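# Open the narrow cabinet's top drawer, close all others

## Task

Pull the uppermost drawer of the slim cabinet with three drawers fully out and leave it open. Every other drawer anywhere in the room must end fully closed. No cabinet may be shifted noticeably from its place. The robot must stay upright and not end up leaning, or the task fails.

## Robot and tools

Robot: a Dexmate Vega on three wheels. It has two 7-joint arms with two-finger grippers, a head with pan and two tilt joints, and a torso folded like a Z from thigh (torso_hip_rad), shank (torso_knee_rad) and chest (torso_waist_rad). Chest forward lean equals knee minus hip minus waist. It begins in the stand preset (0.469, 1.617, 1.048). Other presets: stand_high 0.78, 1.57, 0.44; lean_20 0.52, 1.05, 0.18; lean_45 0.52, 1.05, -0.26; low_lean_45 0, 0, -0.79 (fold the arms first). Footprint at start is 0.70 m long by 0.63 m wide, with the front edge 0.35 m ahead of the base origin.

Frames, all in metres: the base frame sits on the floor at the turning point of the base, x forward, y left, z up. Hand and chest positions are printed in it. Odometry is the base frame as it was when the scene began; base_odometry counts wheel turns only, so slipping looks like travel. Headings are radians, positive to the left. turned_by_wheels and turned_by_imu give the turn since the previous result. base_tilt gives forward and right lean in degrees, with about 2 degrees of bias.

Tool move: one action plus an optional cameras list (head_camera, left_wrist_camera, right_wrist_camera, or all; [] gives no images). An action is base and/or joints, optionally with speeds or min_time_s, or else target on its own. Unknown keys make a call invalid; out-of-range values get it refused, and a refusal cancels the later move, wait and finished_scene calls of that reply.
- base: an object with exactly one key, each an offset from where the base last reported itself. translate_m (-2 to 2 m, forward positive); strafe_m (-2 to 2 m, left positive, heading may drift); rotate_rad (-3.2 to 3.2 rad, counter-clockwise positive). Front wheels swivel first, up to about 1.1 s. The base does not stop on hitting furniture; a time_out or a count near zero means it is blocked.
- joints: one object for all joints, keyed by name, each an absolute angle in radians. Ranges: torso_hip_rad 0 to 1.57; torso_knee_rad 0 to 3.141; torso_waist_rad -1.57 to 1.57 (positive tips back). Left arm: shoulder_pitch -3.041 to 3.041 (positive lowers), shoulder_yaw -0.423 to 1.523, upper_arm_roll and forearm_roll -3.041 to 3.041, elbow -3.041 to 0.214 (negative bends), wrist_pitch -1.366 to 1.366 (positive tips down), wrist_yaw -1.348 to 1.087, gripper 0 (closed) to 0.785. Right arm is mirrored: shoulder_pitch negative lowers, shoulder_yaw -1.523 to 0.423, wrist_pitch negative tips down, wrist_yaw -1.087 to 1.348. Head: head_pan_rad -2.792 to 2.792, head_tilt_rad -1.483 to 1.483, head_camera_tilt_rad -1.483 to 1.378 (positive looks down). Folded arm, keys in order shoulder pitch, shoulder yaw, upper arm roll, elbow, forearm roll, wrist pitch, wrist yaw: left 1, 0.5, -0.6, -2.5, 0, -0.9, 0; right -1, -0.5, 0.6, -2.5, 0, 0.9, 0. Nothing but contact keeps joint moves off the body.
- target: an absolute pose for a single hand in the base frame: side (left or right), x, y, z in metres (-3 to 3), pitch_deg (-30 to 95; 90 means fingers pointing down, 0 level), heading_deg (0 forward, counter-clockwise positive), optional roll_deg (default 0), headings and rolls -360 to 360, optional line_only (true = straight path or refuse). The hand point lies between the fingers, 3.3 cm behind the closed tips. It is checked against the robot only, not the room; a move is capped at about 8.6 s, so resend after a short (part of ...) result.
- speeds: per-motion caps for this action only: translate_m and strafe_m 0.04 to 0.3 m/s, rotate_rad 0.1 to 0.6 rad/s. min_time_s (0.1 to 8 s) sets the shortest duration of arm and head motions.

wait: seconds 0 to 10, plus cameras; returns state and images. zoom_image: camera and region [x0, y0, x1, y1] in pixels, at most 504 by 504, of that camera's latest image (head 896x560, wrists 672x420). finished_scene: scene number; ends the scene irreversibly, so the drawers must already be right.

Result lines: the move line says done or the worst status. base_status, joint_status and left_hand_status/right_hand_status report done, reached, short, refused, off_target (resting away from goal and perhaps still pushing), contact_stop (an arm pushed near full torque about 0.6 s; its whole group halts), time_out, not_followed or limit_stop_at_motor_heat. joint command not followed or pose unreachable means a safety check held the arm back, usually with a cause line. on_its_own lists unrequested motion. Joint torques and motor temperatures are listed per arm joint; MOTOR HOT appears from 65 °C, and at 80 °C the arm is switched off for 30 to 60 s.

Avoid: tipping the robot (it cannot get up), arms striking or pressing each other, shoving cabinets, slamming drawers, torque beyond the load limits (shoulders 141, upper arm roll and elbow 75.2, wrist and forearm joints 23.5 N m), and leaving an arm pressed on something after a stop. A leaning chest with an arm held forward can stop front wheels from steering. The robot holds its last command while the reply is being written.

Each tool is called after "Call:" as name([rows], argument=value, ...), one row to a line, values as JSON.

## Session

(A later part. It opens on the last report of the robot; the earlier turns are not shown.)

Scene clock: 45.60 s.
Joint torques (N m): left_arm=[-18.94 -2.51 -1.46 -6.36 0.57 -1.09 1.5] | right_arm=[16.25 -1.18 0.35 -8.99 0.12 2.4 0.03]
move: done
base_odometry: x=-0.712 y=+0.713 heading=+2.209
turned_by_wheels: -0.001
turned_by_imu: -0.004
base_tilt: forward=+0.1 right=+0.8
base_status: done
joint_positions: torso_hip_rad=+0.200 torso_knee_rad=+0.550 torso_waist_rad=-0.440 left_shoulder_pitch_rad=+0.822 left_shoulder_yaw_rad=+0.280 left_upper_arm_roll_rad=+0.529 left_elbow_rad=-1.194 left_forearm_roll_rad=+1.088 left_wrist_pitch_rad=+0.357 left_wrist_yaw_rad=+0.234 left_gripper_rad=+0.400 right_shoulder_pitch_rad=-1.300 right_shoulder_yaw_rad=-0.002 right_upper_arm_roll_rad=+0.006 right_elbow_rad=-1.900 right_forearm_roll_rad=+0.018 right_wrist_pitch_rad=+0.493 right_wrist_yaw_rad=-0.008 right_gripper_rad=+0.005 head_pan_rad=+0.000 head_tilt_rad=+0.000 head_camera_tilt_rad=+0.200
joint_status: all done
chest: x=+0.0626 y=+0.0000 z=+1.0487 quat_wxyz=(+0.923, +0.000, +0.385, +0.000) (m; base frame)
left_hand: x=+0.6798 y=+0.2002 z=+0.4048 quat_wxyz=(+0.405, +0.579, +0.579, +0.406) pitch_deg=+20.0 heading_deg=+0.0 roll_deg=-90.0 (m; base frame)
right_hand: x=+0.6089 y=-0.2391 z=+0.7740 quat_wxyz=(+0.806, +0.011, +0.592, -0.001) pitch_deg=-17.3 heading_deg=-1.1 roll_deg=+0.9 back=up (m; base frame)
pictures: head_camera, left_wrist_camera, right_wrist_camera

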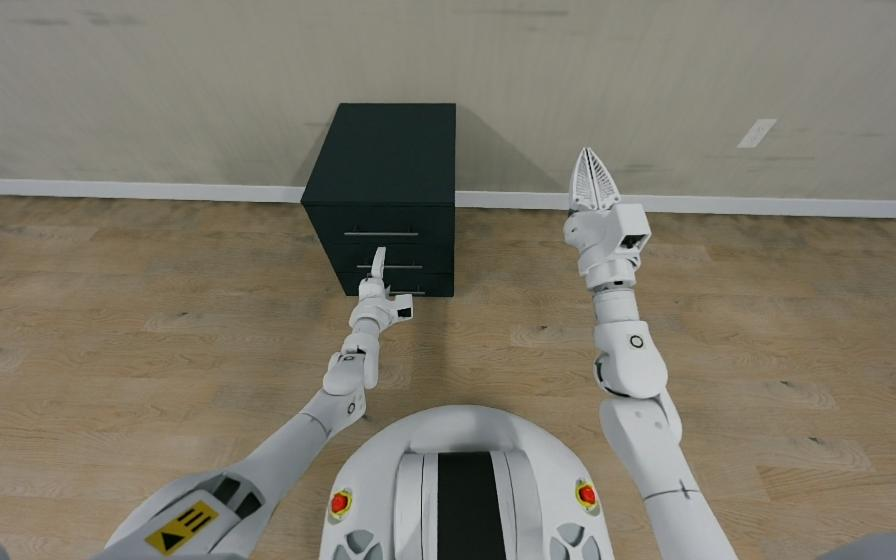

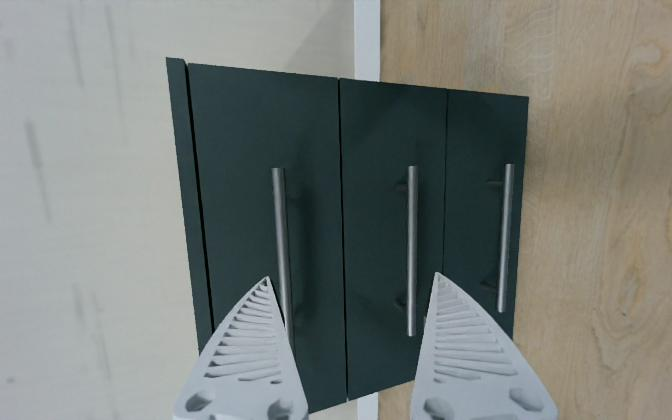

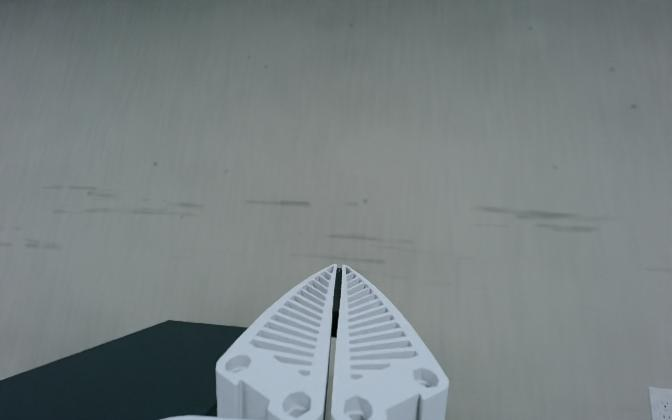

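Call:
move(target={"side":"left","x":0.74,"y":0.2,"z":0.405,"pitch_deg":5,"heading_deg":0,"roll_deg":-90})

Scene clock: 46.23 s.
Joint torques (N m): left_arm=[-19.49 -2.55 -1.47 -5.85 0.8 -0.4 1.51] | right_arm=[15.17 -2.25 0.72 -8.96 0.23 2.96 -0.19]
move: refused
base_odometry: x=-0.712 y=+0.713 heading=+2.209
turned_by_wheels: +0.000
turned_by_imu: +0.000
base_tilt: forward=+0.1 right=+0.8
joint_positions: torso_hip_rad=+0.200 torso_knee_rad=+0.550 torso_waist_rad=-0.440 left_shoulder_pitch_rad=+0.822 left_shoulder_yaw_rad=+0.280 left_upper_arm_roll_rad=+0.529 left_elbow_rad=-1.194 left_forearm_roll_rad=+1.088 left_wrist_pitch_rad=+0.357 left_wrist_yaw_rad=+0.234 left_gripper_rad=+0.400 right_shoulder_pitch_rad=-1.300 right_shoulder_yaw_rad=-0.002 right_upper_arm_roll_rad=+0.006 right_elbow_rad=-1.900 right_forearm_roll_rad=+0.018 right_wrist_pitch_rad=+0.493 right_wrist_yaw_rad=-0.008 right_gripper_rad=+0.005 head_pan_rad=+0.000 head_tilt_rad=+0.000 head_camera_tilt_rad=+0.200
chest: x=+0.0626 y=+0.0000 z=+1.0487 quat_wxyz=(+0.923, +0.000, +0.385, +0.000) (m; base frame)
left_hand: x=+0.6798 y=+0.2002 z=+0.4048 quat_wxyz=(+0.405, +0.579, +0.579, +0.406) pitch_deg=+20.0 heading_deg=+0.0 roll_deg=-90.0 (m; base frame)
left_hand_status: refused: no posture of the arm gets there (out of reach): the closest leaves the hand 3.5 cm and 0 deg from the pose. Nothing moved.
right_hand: x=+0.6089 y=-0.2391 z=+0.7740 quat_wxyz=(+0.806, +0.011, +0.592, -0.001) pitch_deg=-17.3 heading_deg=-1.1 roll_deg=+0.9 back=up (m; base frame)
pictures: head_camera, left_wrist_camera, right_wrist_camera

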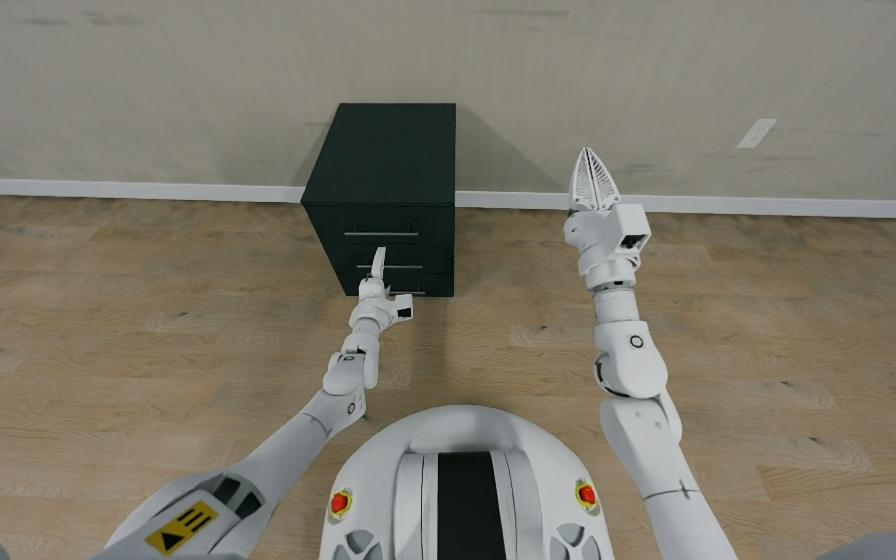

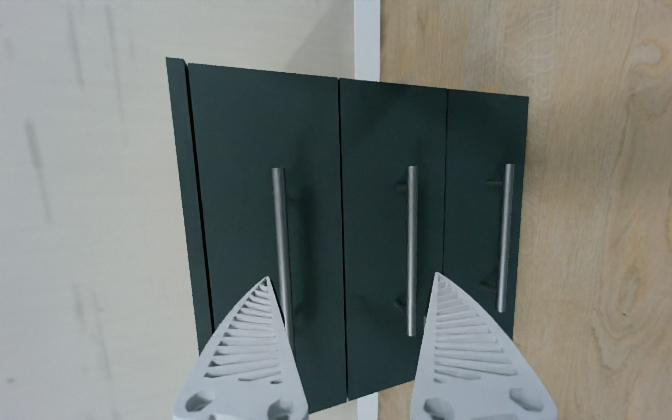

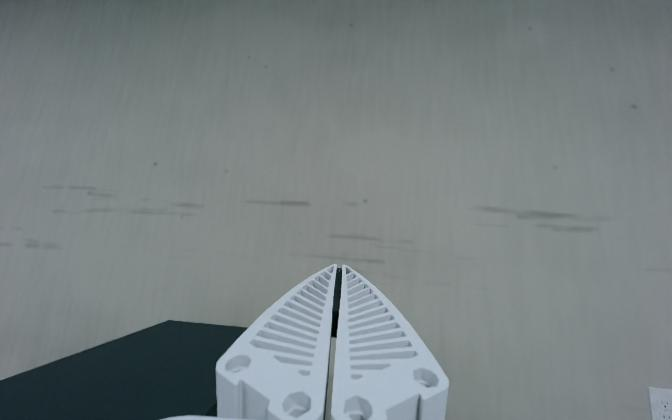

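Call:
move(base={"translate_m":0.15}, speeds={"translate_m":0.1})

Call:
zoom_image(camera="head_camera", region=[300, 200, 480, 320])

Scene clock: 48.67 s.
Joint torques (N m): left_arm=[-19.71 -1.69 -4.11 -7.47 1.33 -0.77 0.89] | right_arm=[15.65 -0.3 0.59 -8.11 0.24 2.88 0.08]
move: done
base_odometry: x=-0.801 y=+0.834 heading=+2.208
turned_by_wheels: -0.001
turned_by_imu: -0.001
base_tilt: forward=+0.0 right=+0.7
base_status: done
joint_positions: torso_hip_rad=+0.200 torso_knee_rad=+0.550 torso_waist_rad=-0.440 left_shoulder_pitch_rad=+0.822 left_shoulder_yaw_rad=+0.280 left_upper_arm_roll_rad=+0.529 left_elbow_rad=-1.194 left_forearm_roll_rad=+1.088 left_wrist_pitch_rad=+0.357 left_wrist_yaw_rad=+0.234 left_gripper_rad=+0.400 right_shoulder_pitch_rad=-1.300 right_shoulder_yaw_rad=-0.002 right_upper_arm_roll_rad=+0.006 right_elbow_rad=-1.900 right_forearm_roll_rad=+0.018 right_wrist_pitch_rad=+0.493 right_wrist_yaw_rad=-0.008 right_gripper_rad=+0.005 head_pan_rad=+0.000 head_tilt_rad=+0.000 head_camera_tilt_rad=+0.200
chest: x=+0.0625 y=+0.0000 z=+1.0488 quat_wxyz=(+0.923, +0.000, +0.385, +0.000) (m; base frame)
left_hand: x=+0.6797 y=+0.2002 z=+0.4048 quat_wxyz=(+0.405, +0.579, +0.579, +0.406) pitch_deg=+20.0 heading_deg=+0.0 roll_deg=-90.0 (m; base frame)
right_hand: x=+0.6089 y=-0.2391 z=+0.7742 quat_wxyz=(+0.806, +0.011, +0.592, -0.001) pitch_deg=-17.3 heading_deg=-1.1 roll_deg=+0.9 back=up (m; base frame)
pictures: head_camera, left_wrist_camera, right_wrist_camera

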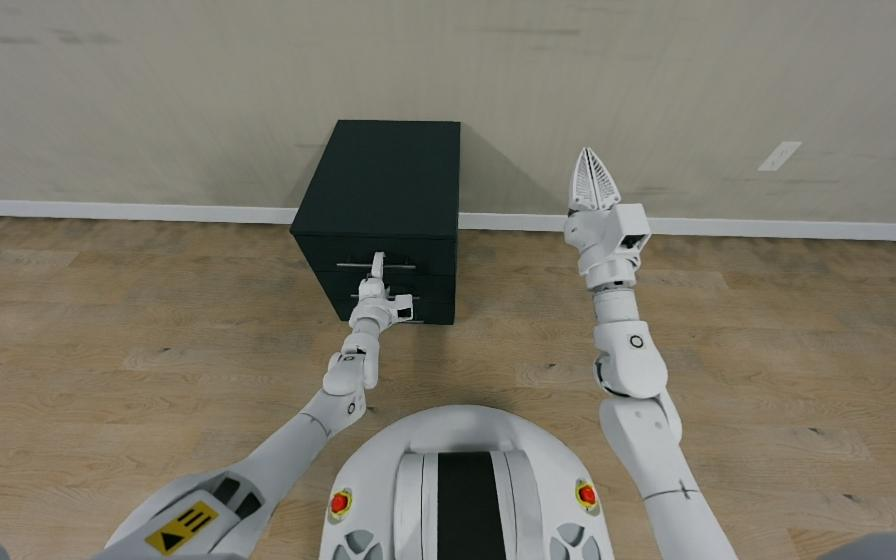

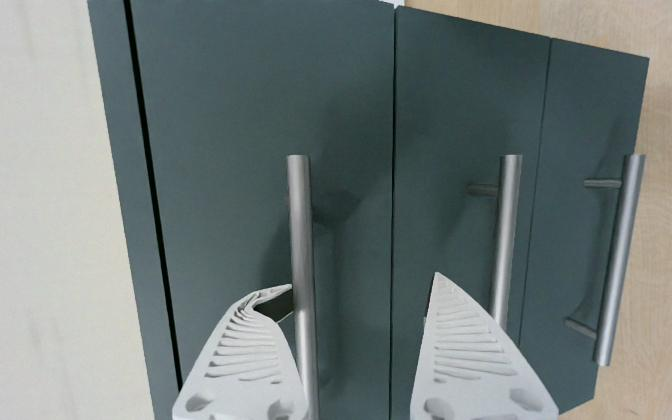

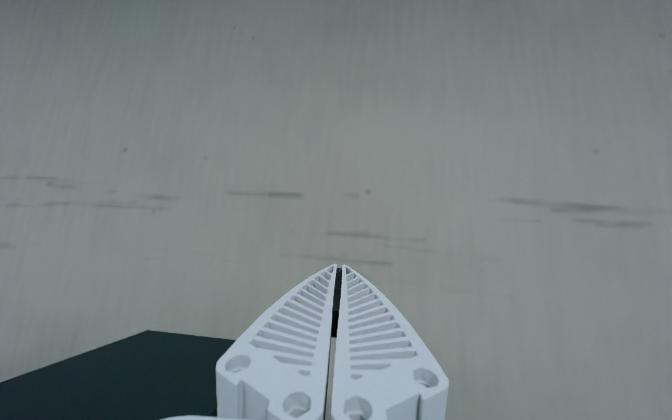

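Scaled by 2.800 from the camera's 896x560 image, which has a finer 960x600 frame.

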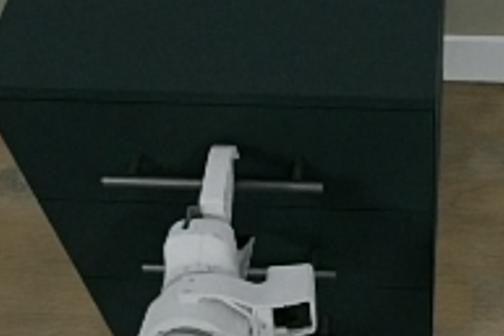

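Call:
move(target={"side":"left","x":0.67,"y":0.2,"z":0.425,"pitch_deg":20,"heading_deg":0,"roll_deg":-90}, cameras=["left_wrist_camera"])

Call:
move(joints={"left_gripper_rad":0})

Scene clock: 50.87 s.
Joint torques (N m): left_arm=[-16.04 2.28 -9.51 -8.71 2.4 0.54 1.9] | right_arm=[15.12 -0.98 0.8 -8.11 0.13 2.77 -0.02]
move: done
base_odometry: x=-0.801 y=+0.834 heading=+2.208
turned_by_wheels: +0.000
turned_by_imu: +0.000
base_tilt: forward=+0.1 right=+0.7
joint_positions: torso_hip_rad=+0.200 torso_knee_rad=+0.550 torso_waist_rad=-0.440 left_shoulder_pitch_rad=+0.887 left_shoulder_yaw_rad=+0.319 left_upper_arm_roll_rad=+0.520 left_elbow_rad=-1.342 left_forearm_roll_rad=+1.106 left_wrist_pitch_rad=+0.399 left_wrist_yaw_rad=+0.165 left_gripper_rad=+0.400 right_shoulder_pitch_rad=-1.300 right_shoulder_yaw_rad=-0.002 right_upper_arm_roll_rad=+0.006 right_elbow_rad=-1.900 right_forearm_roll_rad=+0.018 right_wrist_pitch_rad=+0.493 right_wrist_yaw_rad=-0.008 right_gripper_rad=+0.005 head_pan_rad=+0.000 head_tilt_rad=+0.000 head_camera_tilt_rad=+0.200
chest: x=+0.0626 y=+0.0000 z=+1.0487 quat_wxyz=(+0.923, +0.000, +0.385, +0.000) (m; base frame)
left_hand: x=+0.6698 y=+0.1999 z=+0.4237 quat_wxyz=(+0.405, +0.580, +0.580, +0.405) pitch_deg=+20.1 heading_deg=+0.0 roll_deg=+90.0 (m; base frame)
left_hand_status: reached (straight line, planned for 0.8 s): 1 mm and 0.1 deg off.
right_hand: x=+0.6089 y=-0.2391 z=+0.7741 quat_wxyz=(+0.806, +0.011, +0.592, -0.001) pitch_deg=-17.3 heading_deg=-1.1 roll_deg=+0.9 back=up (m; base frame)
pictures: left_wrist_camera

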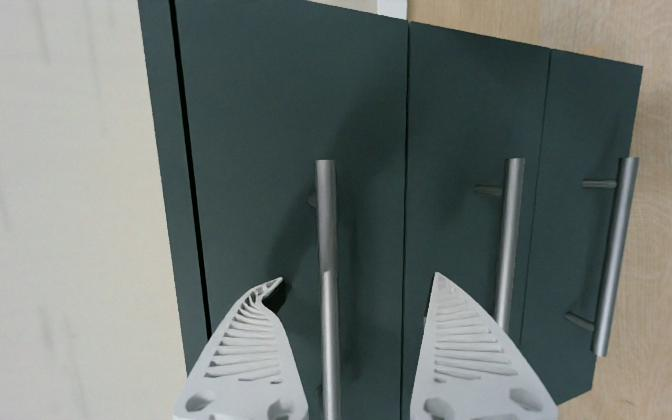

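Scene clock: 51.83 s.
Joint torques (N m): left_arm=[1.07 2.56 -2.21 0.9 -1.43 0.62 -3.11] | right_arm=[16.79 -1.45 0.77 -9.41 -0.06 3.01 -0.16]
move: done
base_odometry: x=-0.801 y=+0.834 heading=+2.208
turned_by_wheels: +0.000
turned_by_imu: +0.000
base_tilt: forward=+0.1 right=+0.8
joint_positions: torso_hip_rad=+0.200 torso_knee_rad=+0.550 torso_waist_rad=-0.440 left_shoulder_pitch_rad=+0.888 left_shoulder_yaw_rad=+0.320 left_upper_arm_roll_rad=+0.519 left_elbow_rad=-1.347 left_forearm_roll_rad=+1.108 left_wrist_pitch_rad=+0.400 left_wrist_yaw_rad=+0.166 left_gripper_rad=+0.000 right_shoulder_pitch_rad=-1.300 right_shoulder_yaw_rad=-0.002 right_upper_arm_roll_rad=+0.006 right_elbow_rad=-1.900 right_forearm_roll_rad=+0.018 right_wrist_pitch_rad=+0.493 right_wrist_yaw_rad=-0.008 right_gripper_rad=+0.005 head_pan_rad=+0.000 head_tilt_rad=+0.000 head_camera_tilt_rad=+0.200
joint_status: all done
chest: x=+0.0624 y=+0.0000 z=+1.0488 quat_wxyz=(+0.923, +0.000, +0.385, +0.000) (m; base frame)
left_hand: x=+0.6707 y=+0.1998 z=+0.4262 quat_wxyz=(+0.406, +0.579, +0.579, +0.406) pitch_deg=+19.8 heading_deg=+0.0 roll_deg=+90.0 (m; base frame)
right_hand: x=+0.6088 y=-0.2391 z=+0.7744 quat_wxyz=(+0.806, +0.011, +0.592, -0.001) pitch_deg=-17.3 heading_deg=-1.1 roll_deg=+0.9 back=up (m; base frame)
pictures: head_camera, left_wrist_camera, right_wrist_camera

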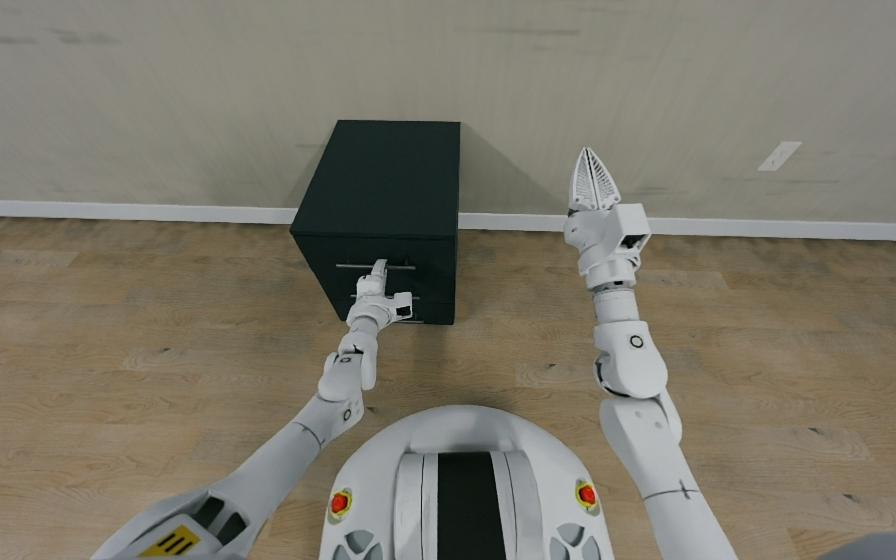

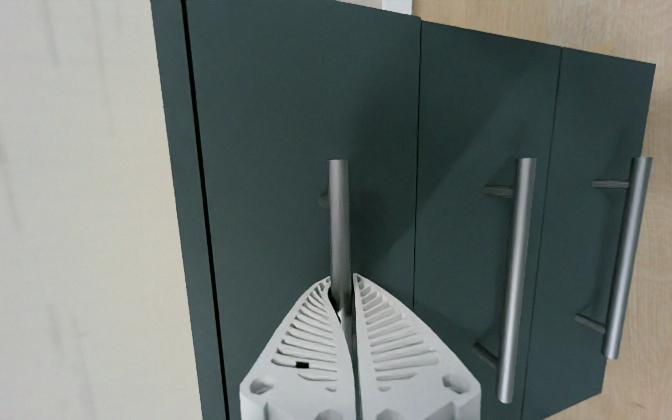

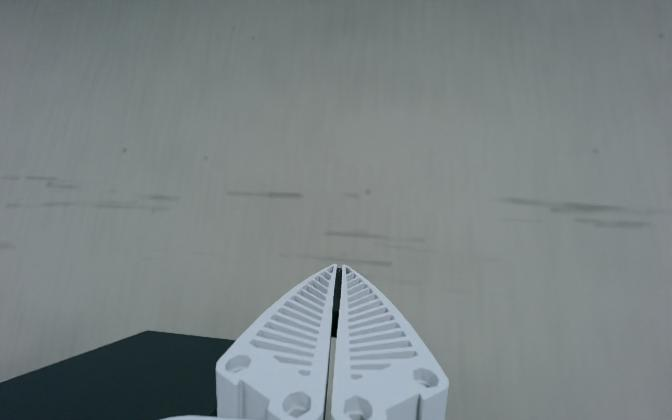

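Call:
move(base={"translate_m":-0.3}, speeds={"translate_m":0.06})

Scene clock: 57.63 s.
Joint torques (N m): left_arm=[4.42 -0.88 5.08 -2.36 -0.72 -3.36 -2.55] | right_arm=[16.48 -0.38 0.79 -7.75 0.06 2.83 -0.15]
move: done
base_odometry: x=-0.623 y=+0.592 heading=+2.207
turned_by_wheels: -0.001
turned_by_imu: +0.000
base_tilt: forward=+0.0 right=+0.7
base_status: done
joint_positions: torso_hip_rad=+0.200 torso_knee_rad=+0.550 torso_waist_rad=-0.440 left_shoulder_pitch_rad=+0.888 left_shoulder_yaw_rad=+0.321 left_upper_arm_roll_rad=+0.519 left_elbow_rad=-1.347 left_forearm_roll_rad=+1.107 left_wrist_pitch_rad=+0.401 left_wrist_yaw_rad=+0.165 left_gripper_rad=+0.000 right_shoulder_pitch_rad=-1.300 right_shoulder_yaw_rad=-0.002 right_upper_arm_roll_rad=+0.006 right_elbow_rad=-1.900 right_forearm_roll_rad=+0.018 right_wrist_pitch_rad=+0.493 right_wrist_yaw_rad=-0.008 right_gripper_rad=+0.005 head_pan_rad=+0.000 head_tilt_rad=+0.000 head_camera_tilt_rad=+0.200
chest: x=+0.0623 y=+0.0000 z=+1.0488 quat_wxyz=(+0.923, +0.000, +0.385, +0.000) (m; base frame)
left_hand: x=+0.6707 y=+0.2008 z=+0.4263 quat_wxyz=(+0.406, +0.578, +0.579, +0.407) pitch_deg=+19.8 heading_deg=+0.1 roll_deg=-89.9 (m; base frame)
right_hand: x=+0.6088 y=-0.2391 z=+0.7744 quat_wxyz=(+0.806, +0.011, +0.592, -0.001) pitch_deg=-17.4 heading_deg=-1.1 roll_deg=+0.9 back=up (m; base frame)
pictures: head_camera, left_wrist_camera, right_wrist_camera

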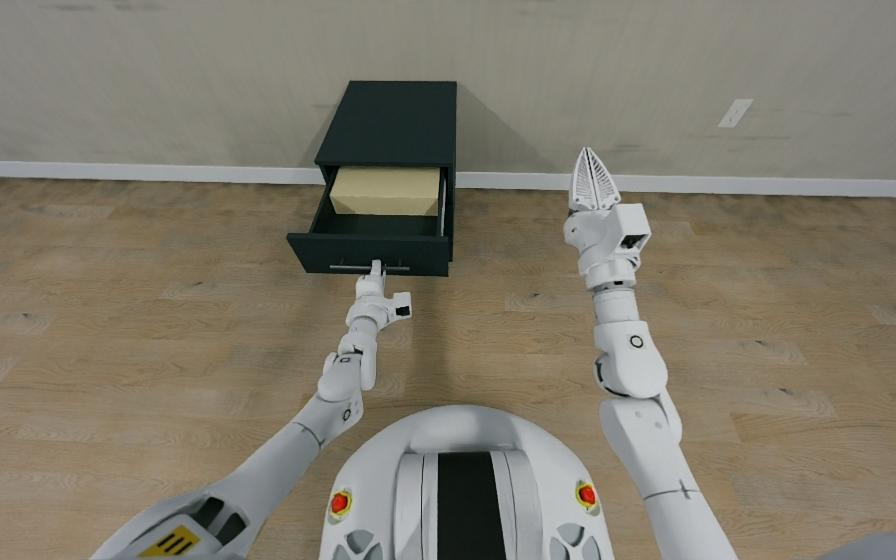

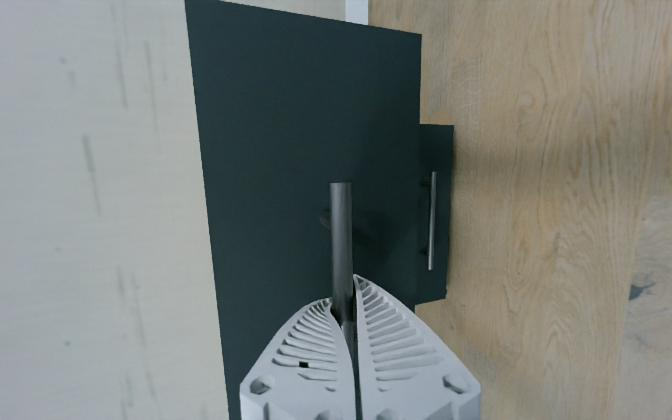

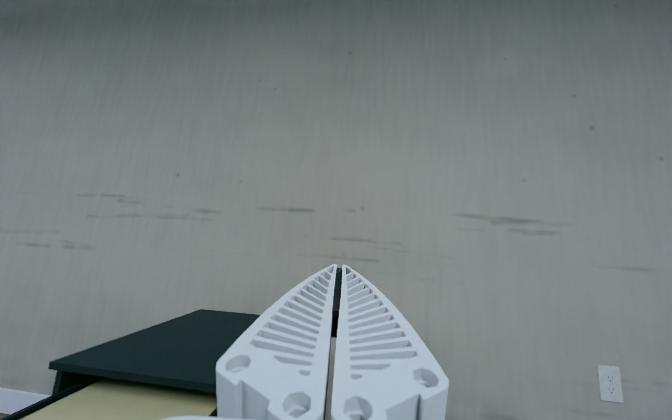

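Works beautifully. Continue to the stop.

Call:
move(base={"translate_m":-0.15}, speeds={"translate_m":0.05})

Scene clock: 61.40 s.
Joint torques (N m): left_arm=[-8.79 -2.7 -2.18 -4.82 0.8 0.36 0.8] | right_arm=[15.43 0.27 0.18 -8.7 -0.03 3.2 -0.01]
move: done
base_odometry: x=-0.535 y=+0.471 heading=+2.206
turned_by_wheels: -0.001
turned_by_imu: -0.001
base_tilt: forward=+0.0 right=+0.8
base_status: done
joint_positions: torso_hip_rad=+0.200 torso_knee_rad=+0.550 torso_waist_rad=-0.440 left_shoulder_pitch_rad=+0.888 left_shoulder_yaw_rad=+0.321 left_upper_arm_roll_rad=+0.519 left_elbow_rad=-1.346 left_forearm_roll_rad=+1.107 left_wrist_pitch_rad=+0.400 left_wrist_yaw_rad=+0.164 left_gripper_rad=+0.000 right_shoulder_pitch_rad=-1.300 right_shoulder_yaw_rad=-0.002 right_upper_arm_roll_rad=+0.006 right_elbow_rad=-1.900 right_forearm_roll_rad=+0.018 right_wrist_pitch_rad=+0.493 right_wrist_yaw_rad=-0.008 right_gripper_rad=+0.005 head_pan_rad=+0.000 head_tilt_rad=+0.000 head_camera_tilt_rad=+0.200
chest: x=+0.0625 y=+0.0000 z=+1.0487 quat_wxyz=(+0.923, +0.000, +0.385, +0.000) (m; base frame)
left_hand: x=+0.6701 y=+0.2002 z=+0.4250 quat_wxyz=(+0.405, +0.579, +0.579, +0.406) pitch_deg=+20.0 heading_deg=+0.0 roll_deg=-90.0 (m; base frame)
right_hand: x=+0.6089 y=-0.2391 z=+0.7741 quat_wxyz=(+0.806, +0.011, +0.592, -0.001) pitch_deg=-17.3 heading_deg=-1.1 roll_deg=+0.9 back=up (m; base frame)
pictures: head_camera, left_wrist_camera, right_wrist_camera

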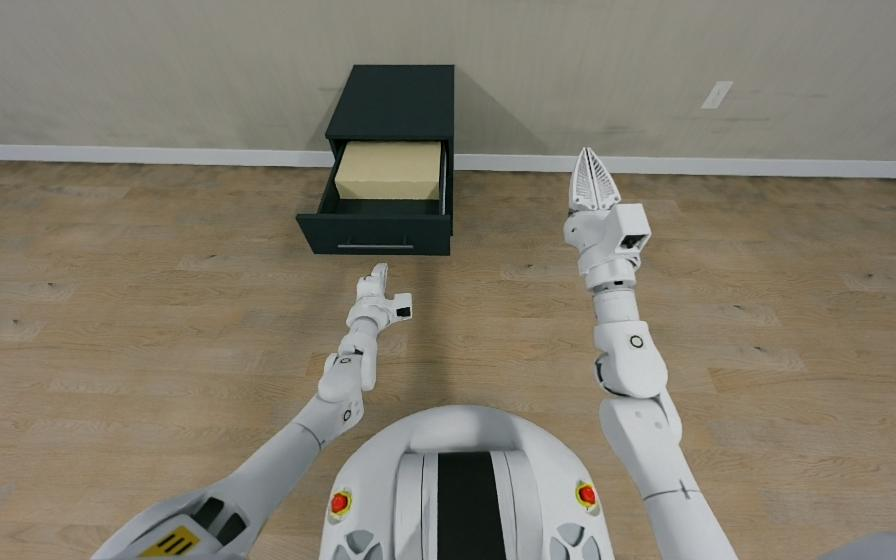

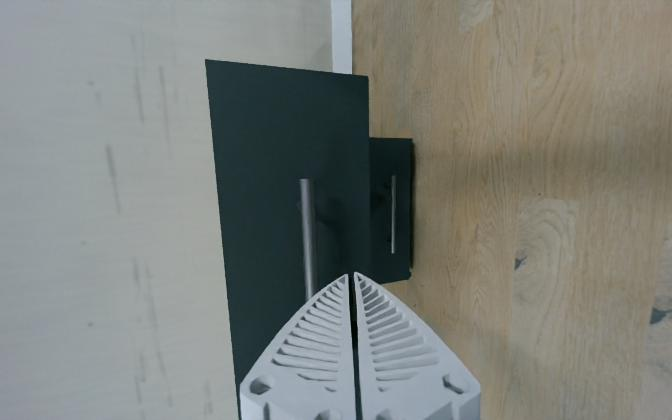

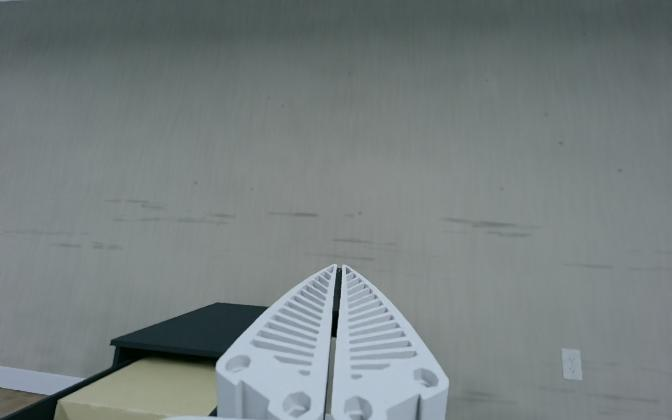

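Call:
finished_scene(scene=1)

The scene is finished: the task was done.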